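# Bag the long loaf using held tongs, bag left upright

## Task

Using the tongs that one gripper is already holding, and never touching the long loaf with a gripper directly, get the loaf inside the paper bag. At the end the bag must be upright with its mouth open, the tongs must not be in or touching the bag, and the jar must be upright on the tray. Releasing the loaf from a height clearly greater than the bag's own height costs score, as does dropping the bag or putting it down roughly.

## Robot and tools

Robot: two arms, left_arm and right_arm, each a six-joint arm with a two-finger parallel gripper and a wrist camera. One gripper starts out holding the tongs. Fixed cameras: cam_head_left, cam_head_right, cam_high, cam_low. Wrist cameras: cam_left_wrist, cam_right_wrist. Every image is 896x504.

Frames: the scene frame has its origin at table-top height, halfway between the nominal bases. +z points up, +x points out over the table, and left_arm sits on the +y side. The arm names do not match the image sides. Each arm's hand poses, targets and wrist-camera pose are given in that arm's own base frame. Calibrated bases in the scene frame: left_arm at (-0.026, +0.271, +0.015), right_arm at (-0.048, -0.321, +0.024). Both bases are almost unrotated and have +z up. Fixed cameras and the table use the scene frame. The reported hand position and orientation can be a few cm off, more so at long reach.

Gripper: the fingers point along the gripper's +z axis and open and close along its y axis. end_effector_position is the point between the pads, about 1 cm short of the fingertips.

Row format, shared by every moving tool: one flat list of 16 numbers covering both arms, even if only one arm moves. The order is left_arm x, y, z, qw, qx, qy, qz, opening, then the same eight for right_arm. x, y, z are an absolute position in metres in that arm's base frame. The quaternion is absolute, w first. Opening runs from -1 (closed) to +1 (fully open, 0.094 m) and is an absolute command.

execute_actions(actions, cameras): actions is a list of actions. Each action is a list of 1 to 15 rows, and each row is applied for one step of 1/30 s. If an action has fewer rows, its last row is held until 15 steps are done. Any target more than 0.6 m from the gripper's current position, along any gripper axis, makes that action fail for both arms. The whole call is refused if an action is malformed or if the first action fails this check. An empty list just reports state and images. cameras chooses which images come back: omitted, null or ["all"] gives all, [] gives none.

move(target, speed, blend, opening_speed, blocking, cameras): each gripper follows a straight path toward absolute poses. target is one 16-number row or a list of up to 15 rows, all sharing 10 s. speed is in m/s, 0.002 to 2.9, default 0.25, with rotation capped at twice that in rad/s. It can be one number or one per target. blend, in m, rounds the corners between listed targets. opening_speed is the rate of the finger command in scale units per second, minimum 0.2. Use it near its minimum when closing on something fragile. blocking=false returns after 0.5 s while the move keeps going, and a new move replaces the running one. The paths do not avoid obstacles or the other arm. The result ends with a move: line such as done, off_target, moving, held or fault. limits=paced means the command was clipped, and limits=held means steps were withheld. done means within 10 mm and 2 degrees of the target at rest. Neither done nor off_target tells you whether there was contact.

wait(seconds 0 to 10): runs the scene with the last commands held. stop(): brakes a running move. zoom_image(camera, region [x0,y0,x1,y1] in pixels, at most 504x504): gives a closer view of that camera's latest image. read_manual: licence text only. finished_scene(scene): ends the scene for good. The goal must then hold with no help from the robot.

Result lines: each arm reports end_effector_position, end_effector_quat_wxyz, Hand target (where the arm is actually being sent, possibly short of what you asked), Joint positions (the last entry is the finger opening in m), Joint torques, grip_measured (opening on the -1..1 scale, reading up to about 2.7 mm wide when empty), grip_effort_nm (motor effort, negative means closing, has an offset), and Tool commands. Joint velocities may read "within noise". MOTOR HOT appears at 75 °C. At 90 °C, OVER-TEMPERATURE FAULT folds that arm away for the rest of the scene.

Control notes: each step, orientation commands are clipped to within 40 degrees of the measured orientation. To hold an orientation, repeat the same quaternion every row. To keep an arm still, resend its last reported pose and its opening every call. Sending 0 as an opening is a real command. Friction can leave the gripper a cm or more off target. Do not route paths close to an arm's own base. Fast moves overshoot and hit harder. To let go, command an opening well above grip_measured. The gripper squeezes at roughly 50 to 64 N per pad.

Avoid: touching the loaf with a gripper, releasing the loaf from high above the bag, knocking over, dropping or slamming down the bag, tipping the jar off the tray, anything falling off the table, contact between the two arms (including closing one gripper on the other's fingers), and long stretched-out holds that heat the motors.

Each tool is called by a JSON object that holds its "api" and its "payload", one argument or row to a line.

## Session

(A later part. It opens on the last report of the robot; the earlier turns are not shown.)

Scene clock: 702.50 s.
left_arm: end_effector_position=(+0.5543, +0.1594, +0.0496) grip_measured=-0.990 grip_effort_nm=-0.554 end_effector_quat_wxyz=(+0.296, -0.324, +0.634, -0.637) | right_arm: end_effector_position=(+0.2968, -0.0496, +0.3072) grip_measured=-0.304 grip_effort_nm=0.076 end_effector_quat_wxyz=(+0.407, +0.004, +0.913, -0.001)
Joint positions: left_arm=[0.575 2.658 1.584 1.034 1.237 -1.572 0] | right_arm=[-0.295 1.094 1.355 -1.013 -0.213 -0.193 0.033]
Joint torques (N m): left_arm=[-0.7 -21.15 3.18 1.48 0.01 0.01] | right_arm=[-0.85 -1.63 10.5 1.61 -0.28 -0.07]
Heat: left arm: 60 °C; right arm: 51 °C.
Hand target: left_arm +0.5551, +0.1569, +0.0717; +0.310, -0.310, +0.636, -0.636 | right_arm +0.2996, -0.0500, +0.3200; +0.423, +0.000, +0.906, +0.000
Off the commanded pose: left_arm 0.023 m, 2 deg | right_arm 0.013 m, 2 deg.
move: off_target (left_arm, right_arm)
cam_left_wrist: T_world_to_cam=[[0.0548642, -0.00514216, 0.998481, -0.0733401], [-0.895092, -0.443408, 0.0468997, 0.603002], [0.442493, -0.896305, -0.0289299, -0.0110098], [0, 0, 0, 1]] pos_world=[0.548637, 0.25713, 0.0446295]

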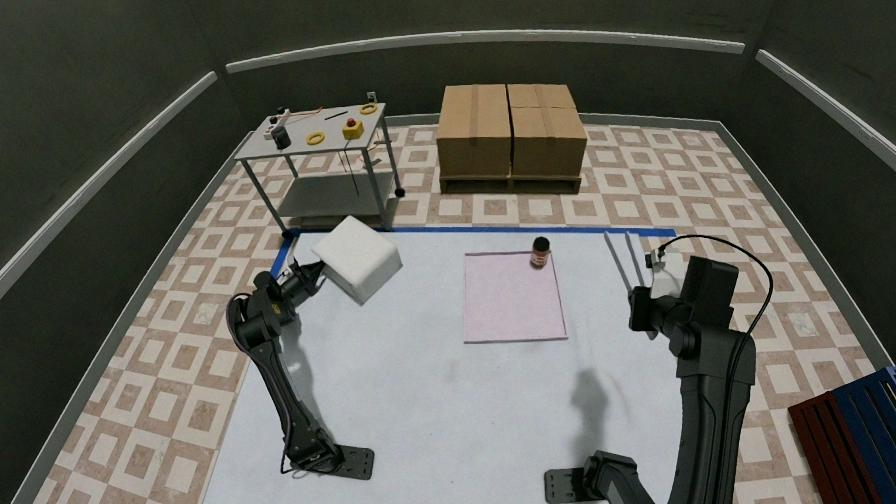

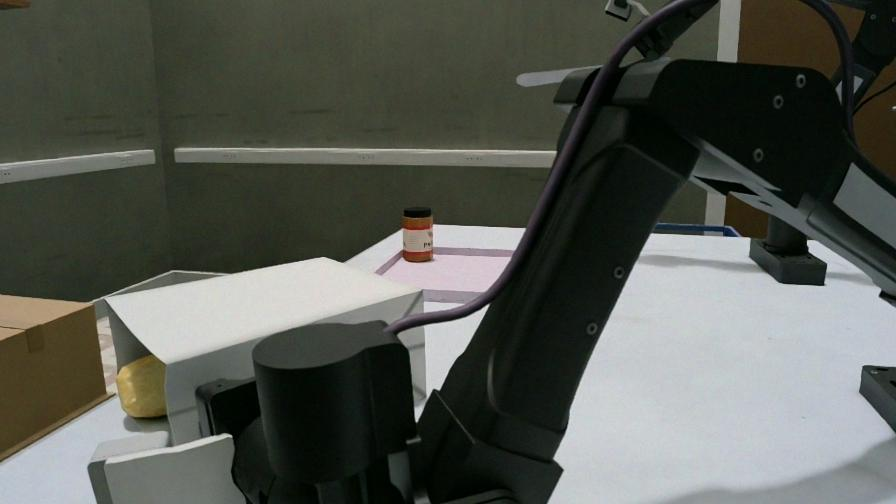

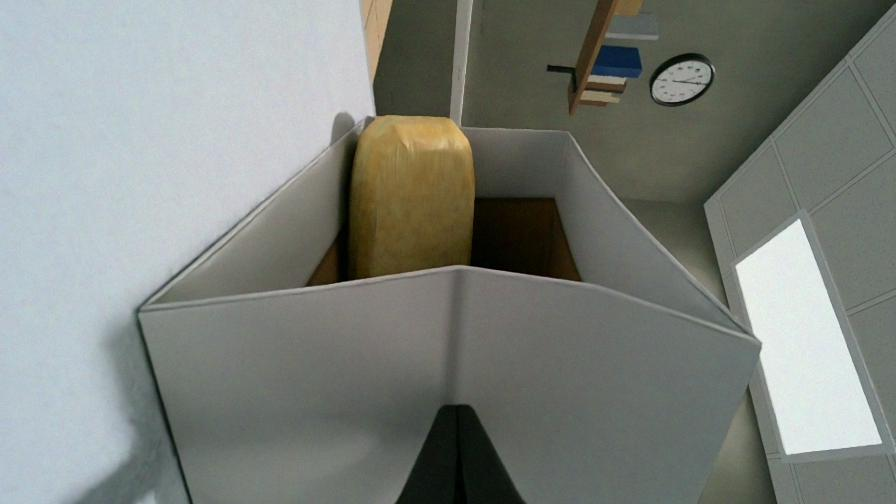

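{"api": "move", "payload": {
  "target": [
    [0.592,0.215,0.072,0.31,-0.31,0.6356,-0.6356,-1,0.30,-0.05,0.32,0.4226,0,0.9063,0,-0.3024],
    [0.634,0.18,0.08,0.31,-0.31,0.6356,-0.6356,-1,0.30,-0.05,0.32,0.4226,0,0.9063,0,-0.3024]
  ],
  "speed": 0.1,
  "cameras": ["cam_head_right","cam_low","cam_left_wrist"]
}}

Scene clock: 712.40 s.
left_arm: end_effector_position=(+0.6309, +0.1769, +0.0978) grip_measured=-0.990 grip_effort_nm=-0.554 end_effector_quat_wxyz=(+0.314, -0.303, +0.635, -0.637) | right_arm: end_effector_position=(+0.2968, -0.0496, +0.3072) grip_measured=-0.304 grip_effort_nm=0.076 end_effector_quat_wxyz=(+0.407, +0.004, +0.913, -0.001)
Joint positions: left_arm=[0.528 2.82 2.139 0.708 1.196 -1.583 0] | right_arm=[-0.295 1.094 1.355 -1.013 -0.213 -0.193 0.033]
Joint torques (N m): left_arm=[0.05 -14.65 7.88 1.24 -0.04 0.14] | right_arm=[-0.85 -1.65 10.5 1.61 -0.28 -0.07]
Heat: left arm: 64 °C; right arm: 51 °C.
Hand target: left_arm +0.6330, +0.1796, +0.0800; +0.310, -0.310, +0.635, -0.635 | right_arm +0.2997, -0.0500, +0.3200; +0.423, +0.000, +0.906, +0.000
Off the commanded pose: left_arm 0.018 m, 1 deg | right_arm 0.013 m, 2 deg.
move: off_target (left_arm, right_arm)
cam_left_wrist: T_world_to_cam=[[0.00555618, -0.0313641, 0.999493, -0.0899262], [-0.898393, -0.439104, -0.00878493, 0.683966], [0.439157, -0.897888, -0.030617, -0.0253357], [0, 0, 0, 1]] pos_world=[0.626097, 0.274763, 0.0951135]

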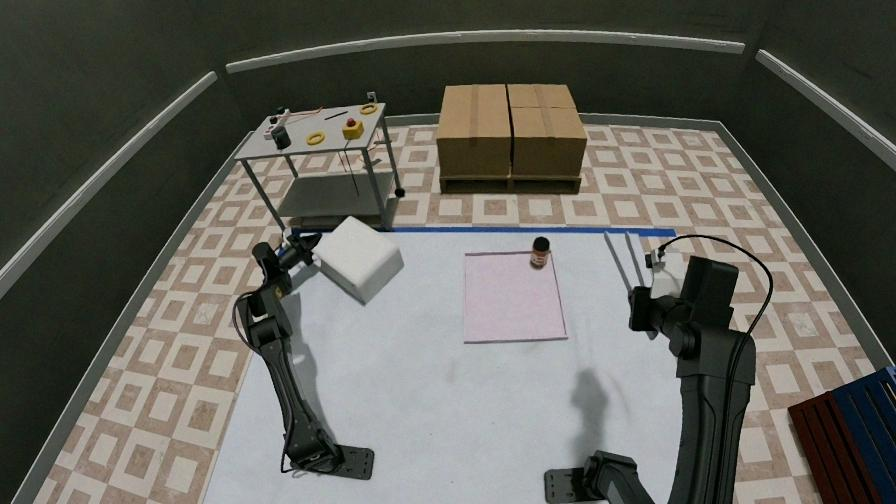

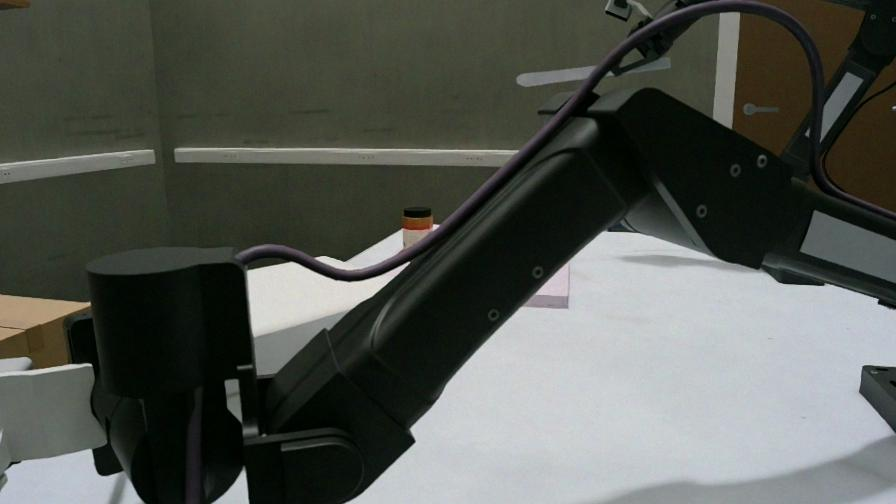

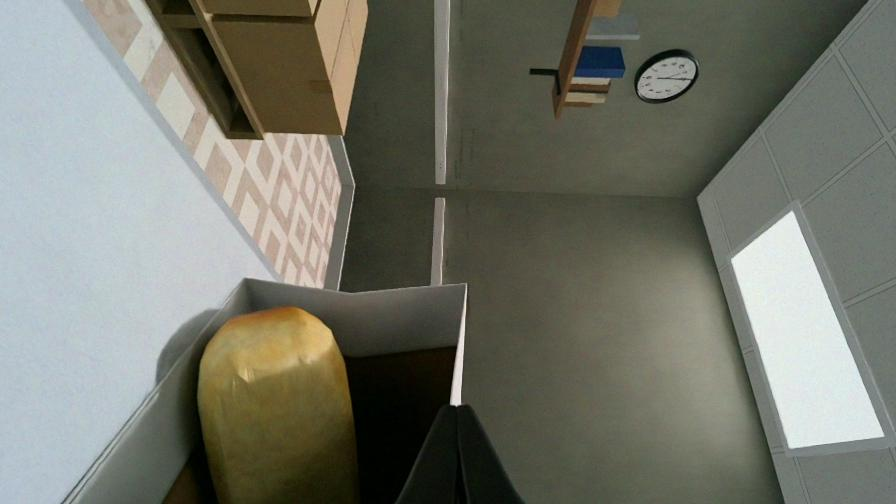

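{"api": "move", "payload": {
  "target": [
    [0.655,0.18,0.11,0.1949,-0.1949,0.6797,-0.6797,-0.2,0.30,-0.05,0.32,0.4226,0,0.9063,0,-0.3024]
  ],
  "speed": 0.1,
  "cameras": ["cam_head_right","cam_low","cam_left_wrist"]
}}

Scene clock: 723.10 s.
left_arm: end_effector_position=(+0.6513, +0.1822, +0.1290) grip_measured=-0.202 grip_effort_nm=0.081 end_effector_quat_wxyz=(+0.280, -0.271, +0.651, -0.651) | right_arm: end_effector_position=(+0.2968, -0.0496, +0.3072) grip_measured=-0.304 grip_effort_nm=0.085 end_effector_quat_wxyz=(+0.407, +0.004, +0.913, -0.001)
Joint positions: left_arm=[0.528 3.092 2.832 0.278 1.297 -1.576 0.037] | right_arm=[-0.295 1.094 1.355 -1.013 -0.213 -0.193 0.033]
Joint torques (N m): left_arm=[-0.44 -15.42 8.49 1.24 -0.05 0.14] | right_arm=[-0.85 -1.63 10.5 1.61 -0.28 -0.07]
Heat: left arm: 61 °C; right arm: 51 °C.
Hand target: left_arm +0.6533, +0.1792, +0.1101; +0.275, -0.277, +0.652, -0.651 | right_arm +0.2997, -0.0500, +0.3200; +0.423, +0.000, +0.906, +0.000
Off the commanded pose: left_arm 0.019 m, 14 deg | right_arm 0.013 m, 2 deg.
joint sent to its limit (left arm) — joint 2 (shoulder), upper limit. The joint targets are off in orientation, not in position.
move: off_target (left_arm, right_arm)
cam_left_wrist: T_world_to_cam=[[0.00663584, -0.0343586, 0.999388, -0.121179], [-0.93813, -0.346238, -0.00567446, 0.713355], [0.346221, -0.937517, -0.0345304, 0.0395987], [0, 0, 0, 1]] pos_world=[0.656314, 0.279951, 0.12652]

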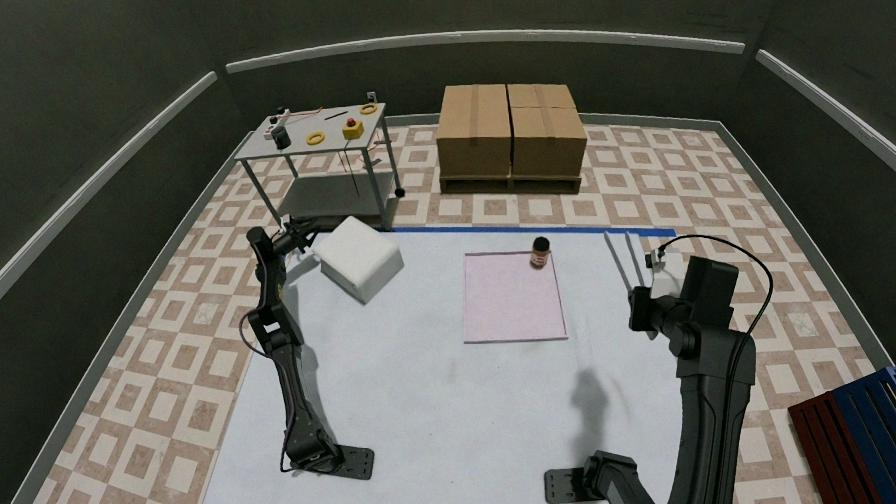

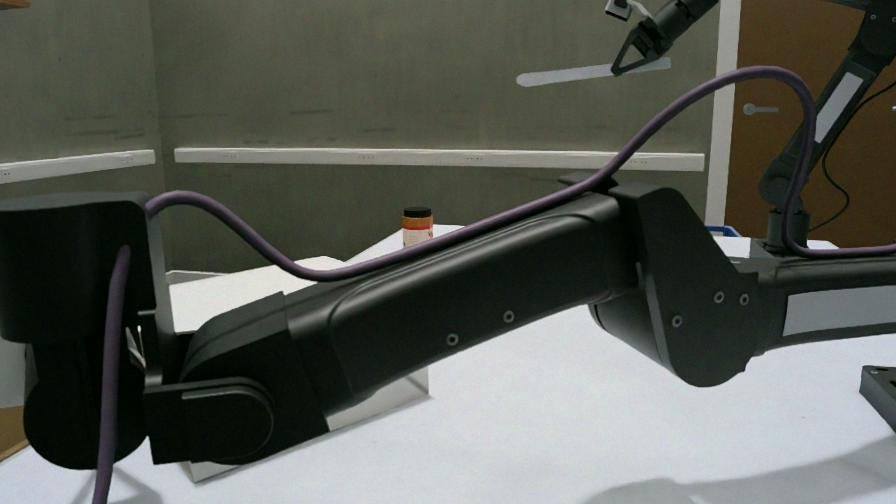

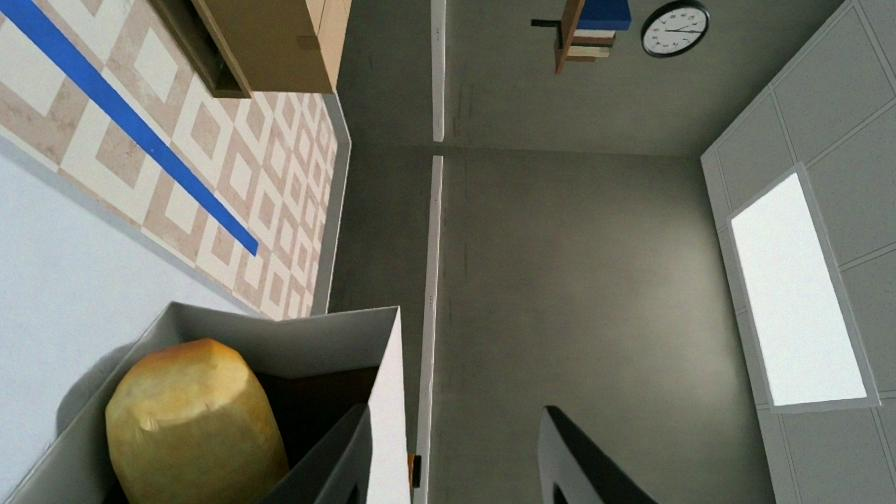

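{"api": "move", "payload": {
  "target": [
    [0.634,0.18,0.09,0.31,-0.31,0.6356,-0.6356,-1,0.30,-0.05,0.32,0.4226,0,0.9063,0,-0.3024],
    [0.634,0.18,0.06,0.31,-0.31,0.6356,-0.6356,-1,0.30,-0.05,0.32,0.4226,0,0.9063,0,-0.3024]
  ],
  "speed": 0.08,
  "cameras": ["cam_left_wrist"]
}}

Scene clock: 730.37 s.
left_arm: end_effector_position=(+0.6334, +0.1788, +0.0640) grip_measured=-0.990 grip_effort_nm=-0.564 end_effector_quat_wxyz=(+0.305, -0.311, +0.637, -0.636) | right_arm: end_effector_position=(+0.2968, -0.0496, +0.3072) grip_measured=-0.304 grip_effort_nm=0.090 end_effector_quat_wxyz=(+0.407, +0.004, +0.913, -0.001)
Joint positions: left_arm=[0.529 2.908 2.198 0.698 1.197 -1.566 0] | right_arm=[-0.295 1.094 1.355 -1.013 -0.213 -0.193 0.033]
Joint torques (N m): left_arm=[0.25 -17.55 6.2 1.52 -0.03 0.02] | right_arm=[-0.85 -1.63 10.51 1.61 -0.28 -0.07]
Heat: left arm: 63 °C; right arm: 51 °C.
Hand target: left_arm +0.6339, +0.1800, +0.0599; +0.310, -0.310, +0.636, -0.635 | right_arm +0.2997, -0.0500, +0.3200; +0.423, +0.000, +0.906, +0.000
Off the commanded pose: left_arm 0.004 m, 1 deg | right_arm 0.013 m, 2 deg.
move: off_target (right_arm)
cam_left_wrist: T_world_to_cam=[[0.0286636, -0.0249135, 0.999279, -0.071808], [-0.898661, -0.438392, 0.0148477, 0.685256], [0.437706, -0.898438, -0.0349547, -0.024448], [0, 0, 0, 1]] pos_world=[0.628573, 0.276657, 0.0607272]

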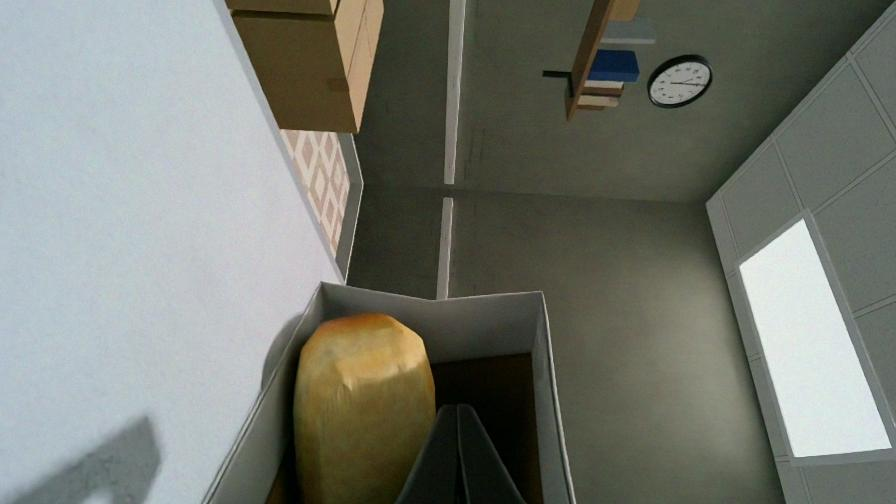

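{"api": "move", "payload": {
  "target": [
    [0.615,0.154,0.073,0.31,-0.31,0.6356,-0.6356,-1,0.30,-0.05,0.32,0.4226,0,0.9063,0,-0.3024],
    [0.59,0.12,0.08,0.31,-0.31,0.6356,-0.6356,-1,0.30,-0.05,0.32,0.4226,0,0.9063,0,-0.3024]
  ],
  "speed": 0.05,
  "cameras": ["cam_head_right","cam_low","cam_left_wrist"]
}}

Scene clock: 737.37 s.
left_arm: end_effector_position=(+0.5889, +0.1218, +0.0502) grip_measured=-0.990 grip_effort_nm=-0.559 end_effector_quat_wxyz=(+0.290, -0.329, +0.635, -0.635) | right_arm: end_effector_position=(+0.2968, -0.0496, +0.3072) grip_measured=-0.304 grip_effort_nm=0.071 end_effector_quat_wxyz=(+0.407, +0.004, +0.913, -0.001)
Joint positions: left_arm=[0.475 2.678 1.653 0.968 1.138 -1.569 0] | right_arm=[-0.295 1.094 1.355 -1.013 -0.213 -0.193 0.033]
Joint torques (N m): left_arm=[-0.46 -22.39 3.45 1.59 -0.01 -0.02] | right_arm=[-0.85 -1.65 10.5 1.61 -0.28 -0.07]
Heat: left arm: 65 °C; right arm: 51 °C.
Hand target: left_arm +0.5902, +0.1198, +0.0794; +0.310, -0.310, +0.636, -0.636 | right_arm +0.2997, -0.0500, +0.3200; +0.423, +0.000, +0.906, +0.000
Off the commanded pose: left_arm 0.030 m, 3 deg | right_arm 0.013 m, 2 deg.
move: off_target (left_arm, right_arm)
cam_left_wrist: T_world_to_cam=[[0.0707159, -0.00267409, 0.997493, -0.0855922], [-0.894671, -0.442369, 0.0622406, 0.61619], [0.441093, -0.896829, -0.0336749, -0.0589027], [0, 0, 0, 1]] pos_world=[0.583322, 0.219529, 0.0450421]

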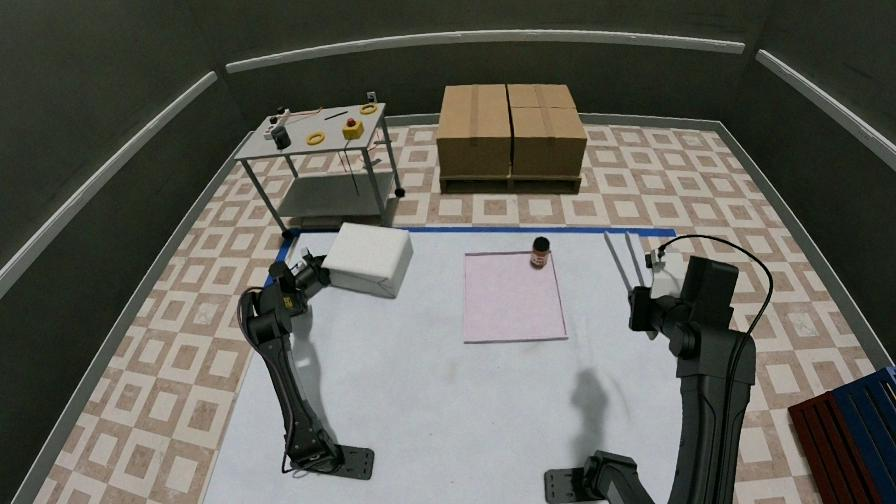

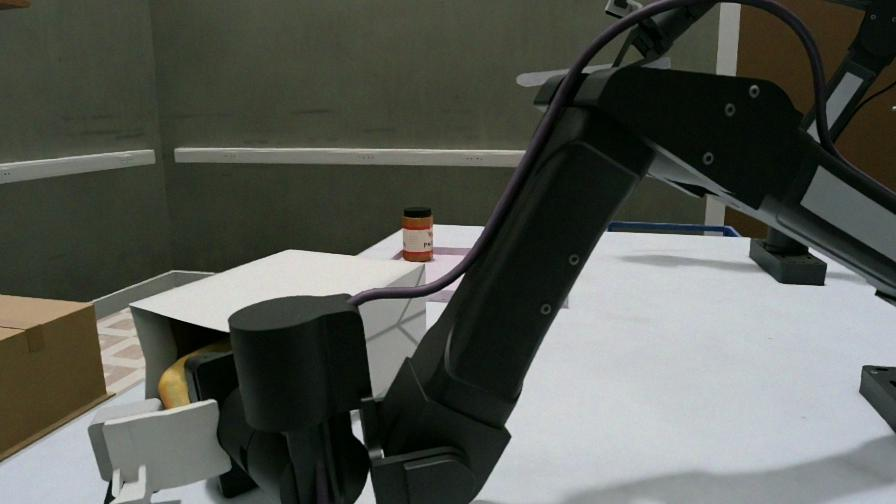

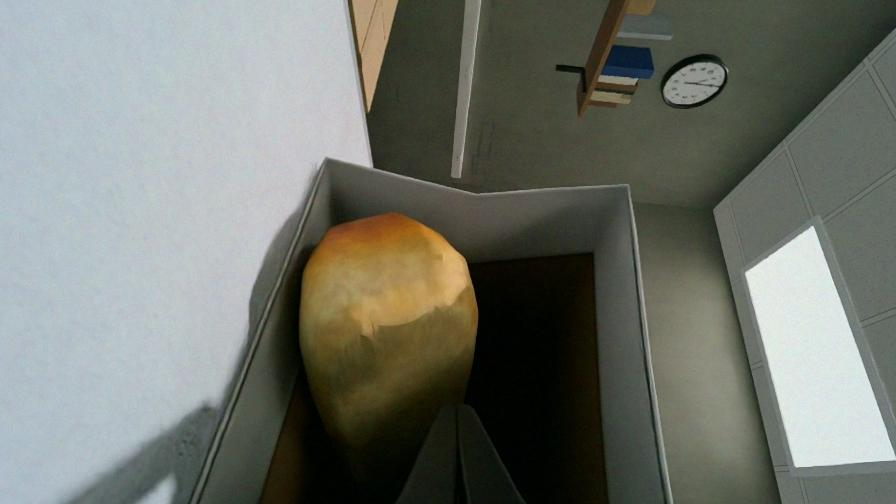

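{"api": "move", "payload": {
  "target": [
    [0.59,0.16,0.10,0.31,-0.31,0.6356,-0.6356,-1,0.30,-0.05,0.32,0.4226,0,0.9063,0,-0.3024],
    [0.50,0.25,0.16,0.31,-0.31,0.6356,-0.6356,-0.2,0.30,-0.05,0.32,0.4226,0,0.9063,0,-0.3024]
  ],
  "speed": 0.15,
  "cameras": ["cam_head_right","cam_low","cam_left_wrist"]
}}

{"api": "zoom_image", "payload": {
  "camera": "cam_head_right",
  "region": [260, 200, 460, 360]
}}

Scene clock: 747.33 s.
left_arm: end_effector_position=(+0.5031, +0.2559, +0.1399) grip_measured=-0.202 grip_effort_nm=0.090 end_effector_quat_wxyz=(+0.307, -0.318, +0.631, -0.637) | right_arm: end_effector_position=(+0.2968, -0.0496, +0.3072) grip_measured=-0.304 grip_effort_nm=0.085 end_effector_quat_wxyz=(+0.407, +0.004, +0.913, -0.001)
Joint positions: left_arm=[0.787 2.5 1.684 0.824 1.442 -1.596 0.037] | right_arm=[-0.295 1.094 1.355 -1.013 -0.213 -0.193 0.033]
Joint torques (N m): left_arm=[-0.31 -21.49 3.47 1.18 0.09 0] | right_arm=[-0.85 -1.63 10.48 1.61 -0.27 -0.06]
Heat: left arm: 68 °C; right arm: 52 °C.
Hand target: left_arm +0.5003, +0.2500, +0.1595; +0.310, -0.309, +0.635, -0.637 | right_arm +0.2997, -0.0500, +0.3200; +0.423, +0.000, +0.906, +0.000
Off the commanded pose: left_arm 0.021 m, 1 deg | right_arm 0.013 m, 2 deg.
move: off_target (left_arm, right_arm); target 2's new opening was sent with left_arm's hand 0.021 m and 1 deg from that target
cam_left_wrist: T_world_to_cam=[[0.0316726, -0.0123745, 0.999422, -0.146799], [-0.892104, -0.45126, 0.0226843, 0.599705], [0.450718, -0.892307, -0.0253319, 0.09495], [0, 0, 0, 1]] pos_world=[0.496853, 0.35353, 0.135516]

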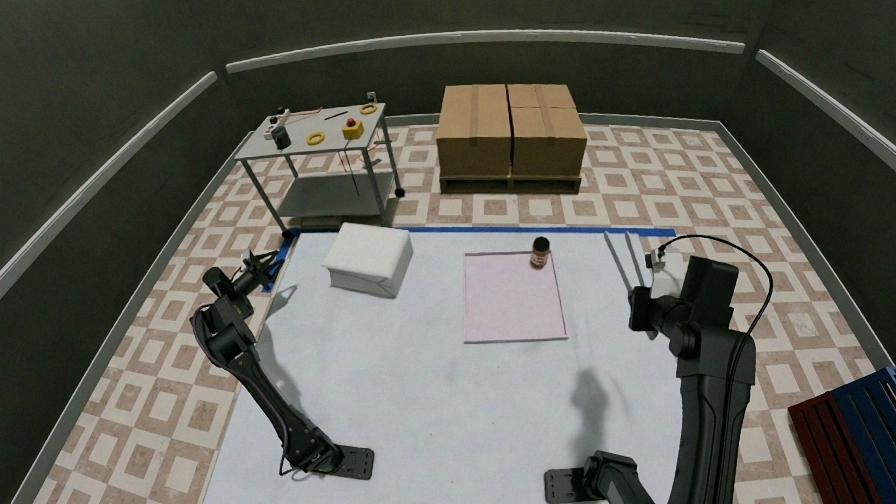

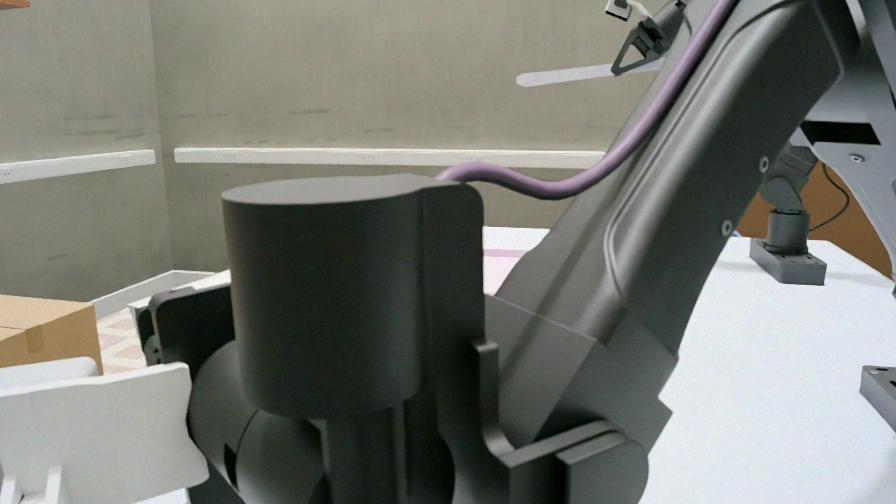

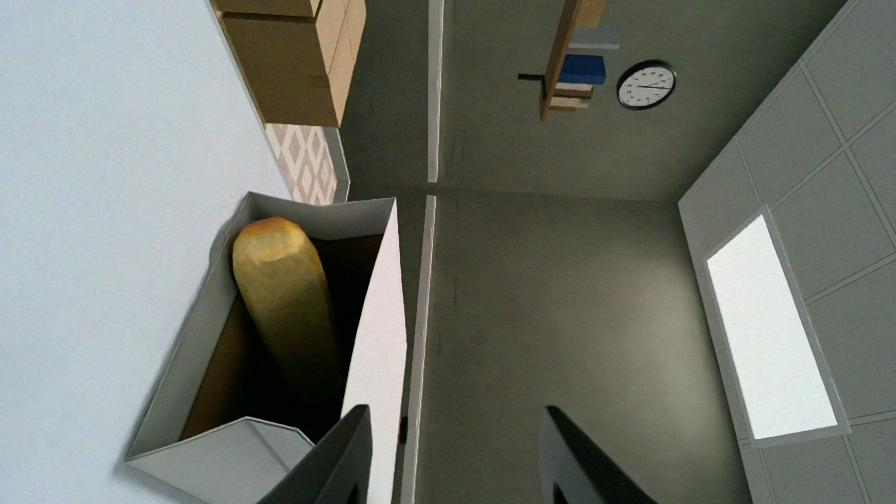

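Scaled by 2.520.

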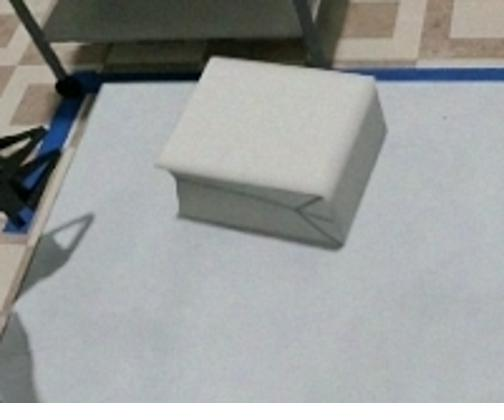

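{"api": "move", "payload": {
  "target": [
    [0.525,0.185,0.105,0.2302,-0.2302,0.6686,-0.6686,-0.2,0.30,-0.05,0.32,0.4226,0,0.9063,0,-0.3024]
  ],
  "speed": 0.15,
  "cameras": ["cam_head_right","cam_left_wrist"]
}}

Scene clock: 762.70 s.
left_arm: end_effector_position=(+0.5228, +0.1832, +0.1143) grip_measured=-0.202 grip_effort_nm=0.085 end_effector_quat_wxyz=(+0.225, -0.240, +0.665, -0.670) | right_arm: end_effector_position=(+0.2968, -0.0496, +0.3072) grip_measured=-0.304 grip_effort_nm=0.081 end_effector_quat_wxyz=(+0.407, +0.004, +0.913, -0.001)
Joint positions: left_arm=[0.663 2.588 1.749 0.827 1.562 -1.581 0.037] | right_arm=[-0.295 1.094 1.355 -1.013 -0.213 -0.193 0.033]
Joint torques (N m): left_arm=[0.02 -13.71 7.04 1.28 0.08 0.2] | right_arm=[-0.85 -1.63 10.5 1.61 -0.28 -0.06]
Heat: left arm: 66 °C; right arm: 52 °C.
Hand target: left_arm +0.5247, +0.1848, +0.1050; +0.230, -0.231, +0.668, -0.668 | right_arm +0.2997, -0.0500, +0.3200; +0.423, +0.000, +0.906, +0.000
Off the commanded pose: left_arm 0.010 m, 1 deg | right_arm 0.013 m, 2 deg.
move: off_target (right_arm)
cam_left_wrist: T_world_to_cam=[[0.0322153, -0.0175116, 0.999328, -0.121955], [-0.97488, -0.221019, 0.0275541, 0.58554], [0.220388, -0.975112, -0.0241919, 0.15613], [0, 0, 0, 1]] pos_world=[0.540351, 0.279524, 0.109516]

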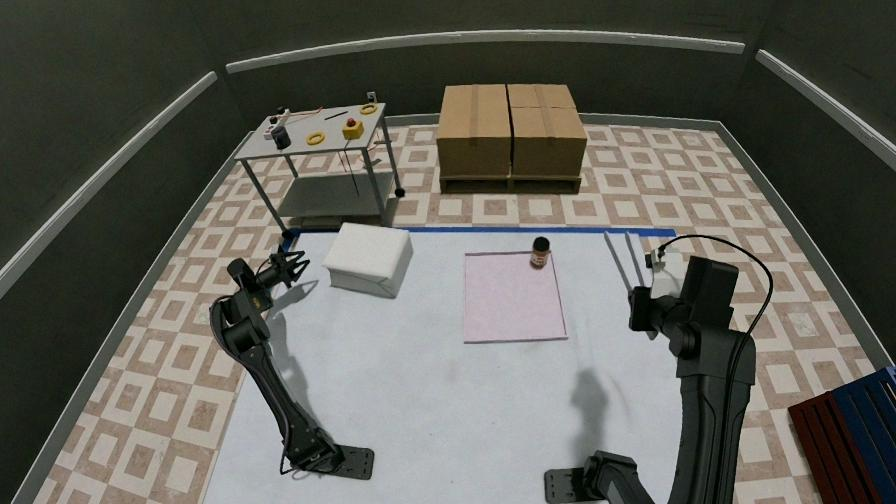

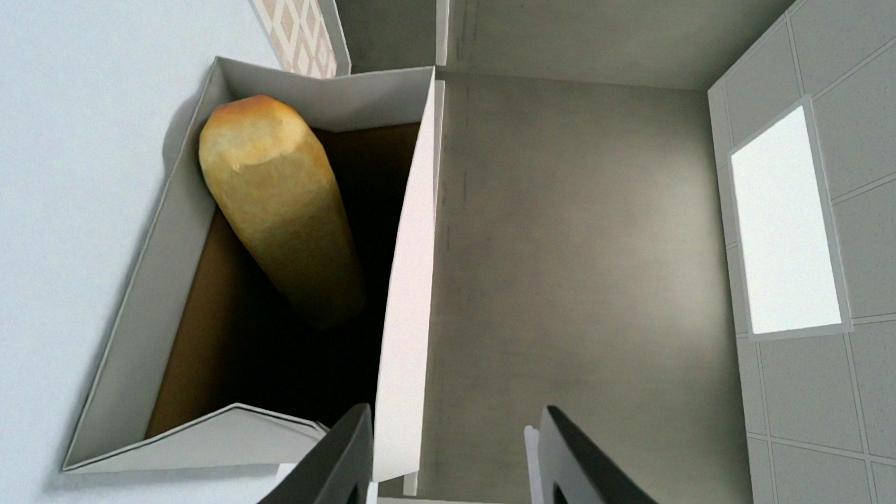

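{"api": "move", "payload": {
  "target": [
    [0.53,0.178,0.083,0.2302,-0.2302,0.6686,-0.6686,-0.2,0.30,-0.05,0.32,0.4226,0,0.9063,0,-0.3024],
    [0.545,0.158,0.085,0.2302,-0.2302,0.6686,-0.6686,-0.2,0.30,-0.05,0.32,0.4226,0,0.9063,0,-0.3024]
  ],
  "speed": 0.08,
  "cameras": ["cam_head_right","cam_left_wrist"]
}}

Scene clock: 771.30 s.
left_arm: end_effector_position=(+0.5414, +0.1540, +0.0938) grip_measured=-0.202 grip_effort_nm=0.085 end_effector_quat_wxyz=(+0.220, -0.236, +0.667, -0.671) | right_arm: end_effector_position=(+0.2968, -0.0496, +0.3072) grip_measured=-0.304 grip_effort_nm=0.076 end_effector_quat_wxyz=(+0.407, +0.004, +0.913, -0.001)
Joint positions: left_arm=[0.597 2.633 1.756 0.838 1.511 -1.554 0.037] | right_arm=[-0.295 1.094 1.355 -1.013 -0.213 -0.193 0.033]
Joint torques (N m): left_arm=[0.24 -13.79 6.99 1.32 -0.01 0.16] | right_arm=[-0.85 -1.63 10.5 1.61 -0.28 -0.07]
Heat: left arm: 62 °C; right arm: 52 °C.
Hand target: left_arm +0.5445, +0.1579, +0.0851; +0.230, -0.231, +0.669, -0.668 | right_arm +0.2997, -0.0500, +0.3200; +0.423, +0.000, +0.906, +0.000
Off the commanded pose: left_arm 0.010 m, 1 deg | right_arm 0.013 m, 2 deg.
move: off_target (right_arm)
cam_left_wrist: T_world_to_cam=[[0.033567, -0.0195442, 0.999245, -0.103078], [-0.977949, -0.206847, 0.0288059, 0.597259], [0.206128, -0.978178, -0.0260565, 0.131375], [0, 0, 0, 1]] pos_world=[0.560469, 0.250035, 0.089219]

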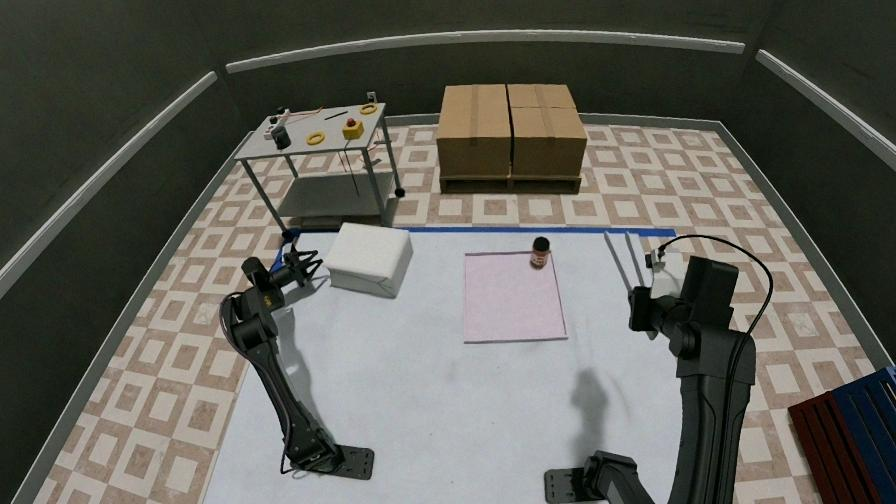

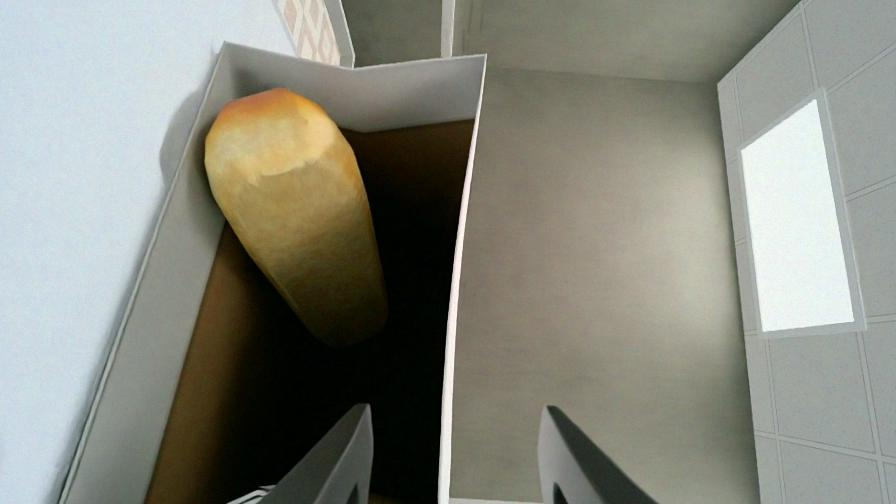

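{"api": "move", "payload": {
  "target": [0.575,0.118,0.085,0.2302,-0.2302,0.6686,-0.6686,-0.2,0.30,-0.05,0.32,0.4226,0,0.9063,0,-0.3024],
  "speed": 0.06,
  "cameras": ["cam_head_right","cam_low","cam_left_wrist"]
}}

{"api": "zoom_image", "payload": {
  "camera": "cam_head_right",
  "region": [260, 200, 460, 360]
}}

Scene clock: 778.17 s.
left_arm: end_effector_position=(+0.5706, +0.1167, +0.0973) grip_measured=-0.202 grip_effort_nm=0.085 end_effector_quat_wxyz=(+0.229, -0.230, +0.670, -0.668) | right_arm: end_effector_position=(+0.2968, -0.0496, +0.3072) grip_measured=-0.304 grip_effort_nm=0.076 end_effector_quat_wxyz=(+0.407, +0.004, +0.913, -0.001)
Joint positions: left_arm=[0.507 2.644 1.788 0.839 1.418 -1.554 0.037] | right_arm=[-0.295 1.094 1.355 -1.013 -0.213 -0.193 0.033]
Joint torques (N m): left_arm=[-0.03 -13.56 7.19 1.39 -0.05 0.04] | right_arm=[-0.84 -1.65 10.5 1.61 -0.28 -0.07]
Heat: left arm: 60 °C; right arm: 52 °C.
Hand target: left_arm +0.5744, +0.1179, +0.0852; +0.230, -0.231, +0.669, -0.668 | right_arm +0.2997, -0.0500, +0.3200; +0.423, +0.000, +0.906, +0.000
Off the commanded pose: left_arm 0.013 m, 0 deg | right_arm 0.013 m, 2 deg.
move: off_target (left_arm, right_arm)
cam_left_wrist: T_world_to_cam=[[0.0162404, -0.033248, 0.999315, -0.0968554], [-0.977483, -0.210828, 0.00887118, 0.62005], [0.210388, -0.976958, -0.0359233, 0.0873573], [0, 0, 0, 1]] pos_world=[0.589282, 0.212848, 0.0944266]

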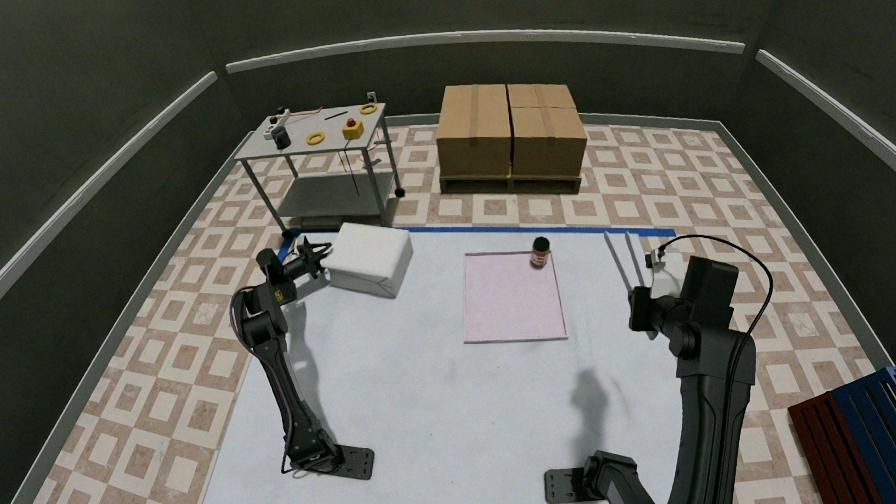

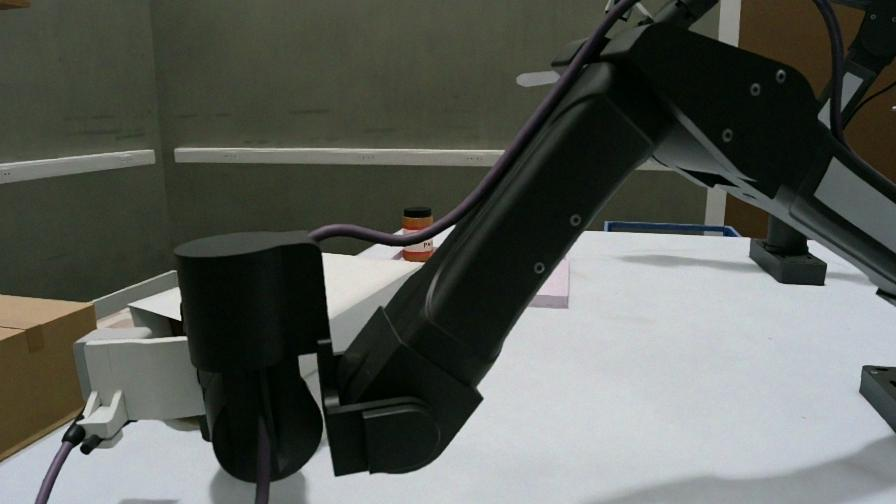

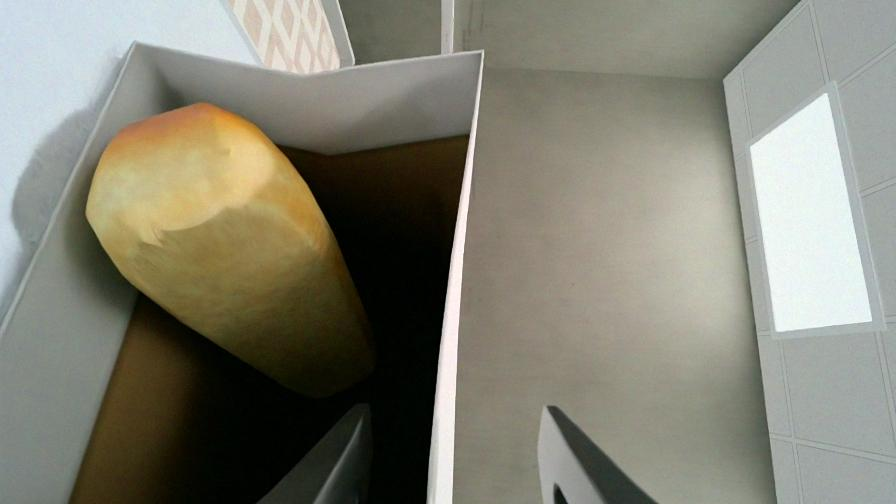

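Scaled by 2.520.

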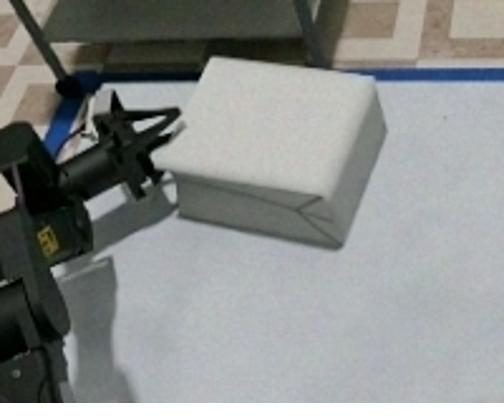

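{"api": "move", "payload": {
  "target": [0.593,0.098,0.080,0.2302,-0.2302,0.6686,-0.6686,-0.2,0.30,-0.05,0.32,0.4226,0,0.9063,0,-0.3024],
  "speed": 0.06,
  "cameras": ["cam_head_right","cam_low","cam_left_wrist"]
}}

{"api": "zoom_image", "payload": {
  "camera": "cam_head_right",
  "region": [260, 200, 460, 360]
}}

Scene clock: 785.30 s.
left_arm: end_effector_position=(+0.5890, +0.0958, +0.0936) grip_measured=-0.202 grip_effort_nm=0.085 end_effector_quat_wxyz=(+0.232, -0.226, +0.670, -0.668) | right_arm: end_effector_position=(+0.2968, -0.0496, +0.3072) grip_measured=-0.304 grip_effort_nm=0.081 end_effector_quat_wxyz=(+0.407, +0.004, +0.913, -0.001)
Joint positions: left_arm=[0.456 2.681 1.842 0.839 1.369 -1.561 0.037] | right_arm=[-0.295 1.094 1.355 -1.013 -0.213 -0.193 0.033]
Joint torques (N m): left_arm=[0.05 -13.6 7.27 1.34 -0.03 0.04] | right_arm=[-0.85 -1.63 10.5 1.61 -0.28 -0.07]
Heat: left arm: 60 °C; right arm: 52 °C.
Hand target: left_arm +0.5923, +0.0978, +0.0801; +0.230, -0.230, +0.669, -0.668 | right_arm +0.2997, -0.0500, +0.3200; +0.423, +0.000, +0.906, +0.000
Off the commanded pose: left_arm 0.014 m, 1 deg | right_arm 0.013 m, 2 deg.
move: off_target (left_arm, right_arm)
cam_left_wrist: T_world_to_cam=[[0.00696391, -0.0372665, 0.999281, -0.0882407], [-0.977918, -0.208986, -0.000978752, 0.634676], [0.208872, -0.977208, -0.0378989, 0.0640632], [0, 0, 0, 1]] pos_world=[0.607895, 0.191953, 0.0912264]

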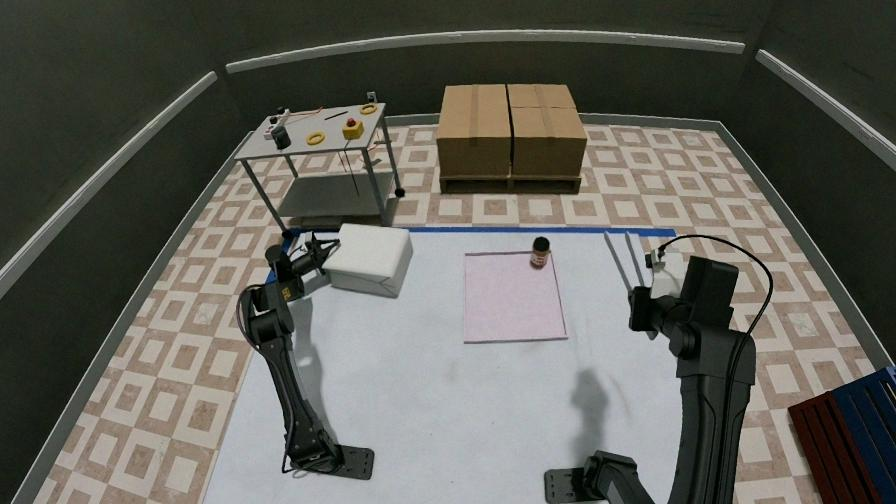

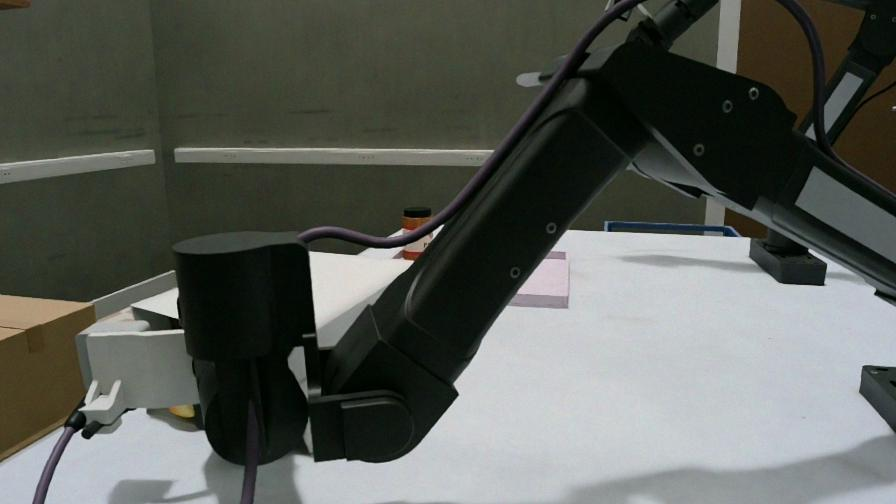

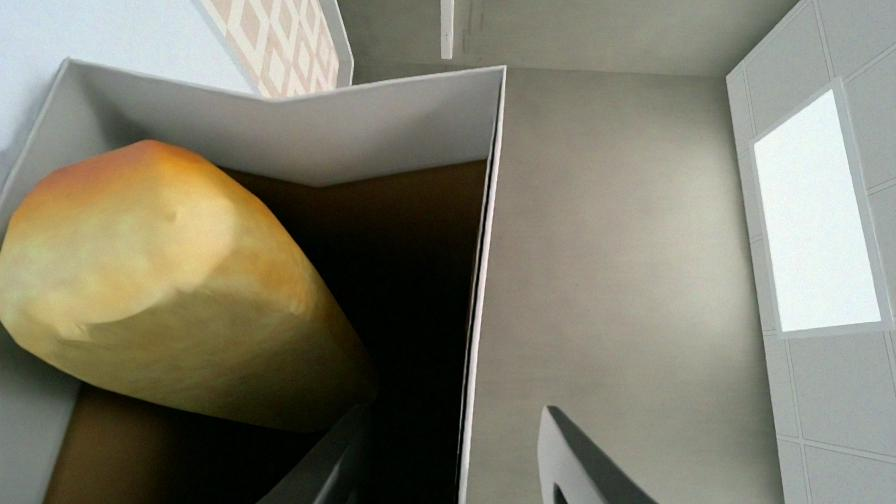

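Scaled by 2.520.

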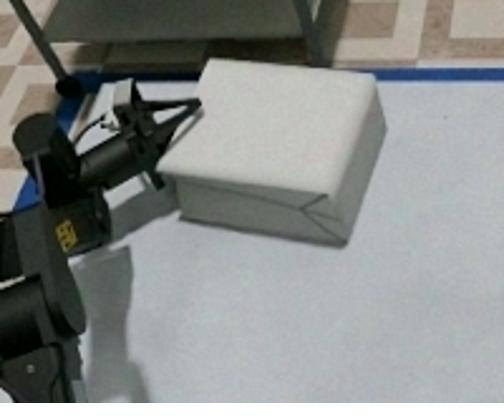

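{"api": "move", "payload": {
  "target": [0.593,0.098,0.080,0.2302,-0.2302,0.6686,-0.6686,-0.98,0.30,-0.05,0.32,0.4226,0,0.9063,0,-0.3024],
  "opening_speed": 0.25,
  "cameras": ["cam_head_right","cam_left_wrist"]
}}

Scene clock: 793.40 s.
left_arm: end_effector_position=(+0.5892, +0.0959, +0.0936) grip_measured=-0.978 grip_effort_nm=-0.720 end_effector_quat_wxyz=(+0.232, -0.226, +0.670, -0.668) | right_arm: end_effector_position=(+0.2968, -0.0496, +0.3072) grip_measured=-0.304 grip_effort_nm=0.071 end_effector_quat_wxyz=(+0.407, +0.004, +0.913, -0.001)
Joint positions: left_arm=[0.456 2.681 1.842 0.839 1.368 -1.562 0.001] | right_arm=[-0.295 1.094 1.355 -1.013 -0.213 -0.193 0.033]
Joint velocities: left_arm=[0.002 0.007 -0.017 0.022 -0.022 -0.022 -0.005] | right_arm=[within noise]
Joint torques (N m): left_arm=[0.12 -13.61 7.5 1.42 0.03 0.04] | right_arm=[-0.85 -1.63 10.5 1.61 -0.28 -0.07]
Heat: left arm: 61 °C; right arm: 52 °C.
Hand target: left_arm +0.5924, +0.0978, +0.0801; +0.230, -0.230, +0.669, -0.668 | right_arm +0.2997, -0.0500, +0.3200; +0.423, +0.000, +0.906, +0.000
Off the commanded pose: left_arm 0.014 m, 0 deg | right_arm 0.013 m, 2 deg.
move: off_target (left_arm, right_arm)
cam_left_wrist: T_world_to_cam=[[0.00822363, -0.0363442, 0.999305, -0.0890826], [-0.977678, -0.210109, 0.000404092, 0.634735], [0.209949, -0.977002, -0.0372607, 0.063383], [0, 0, 0, 1]] pos_world=[0.607992, 0.192052, 0.0911259]

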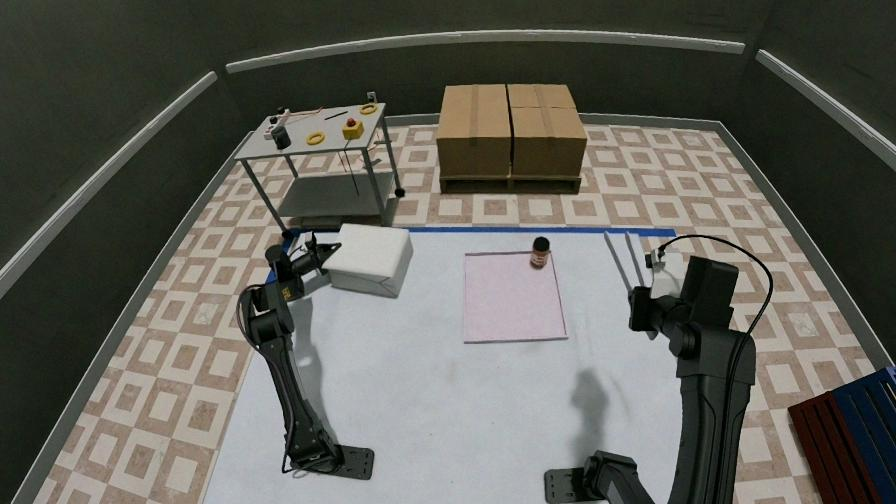

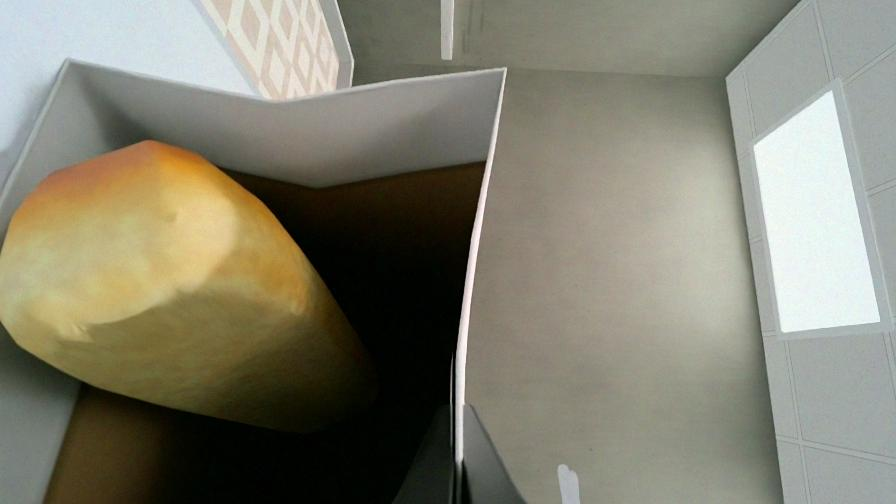

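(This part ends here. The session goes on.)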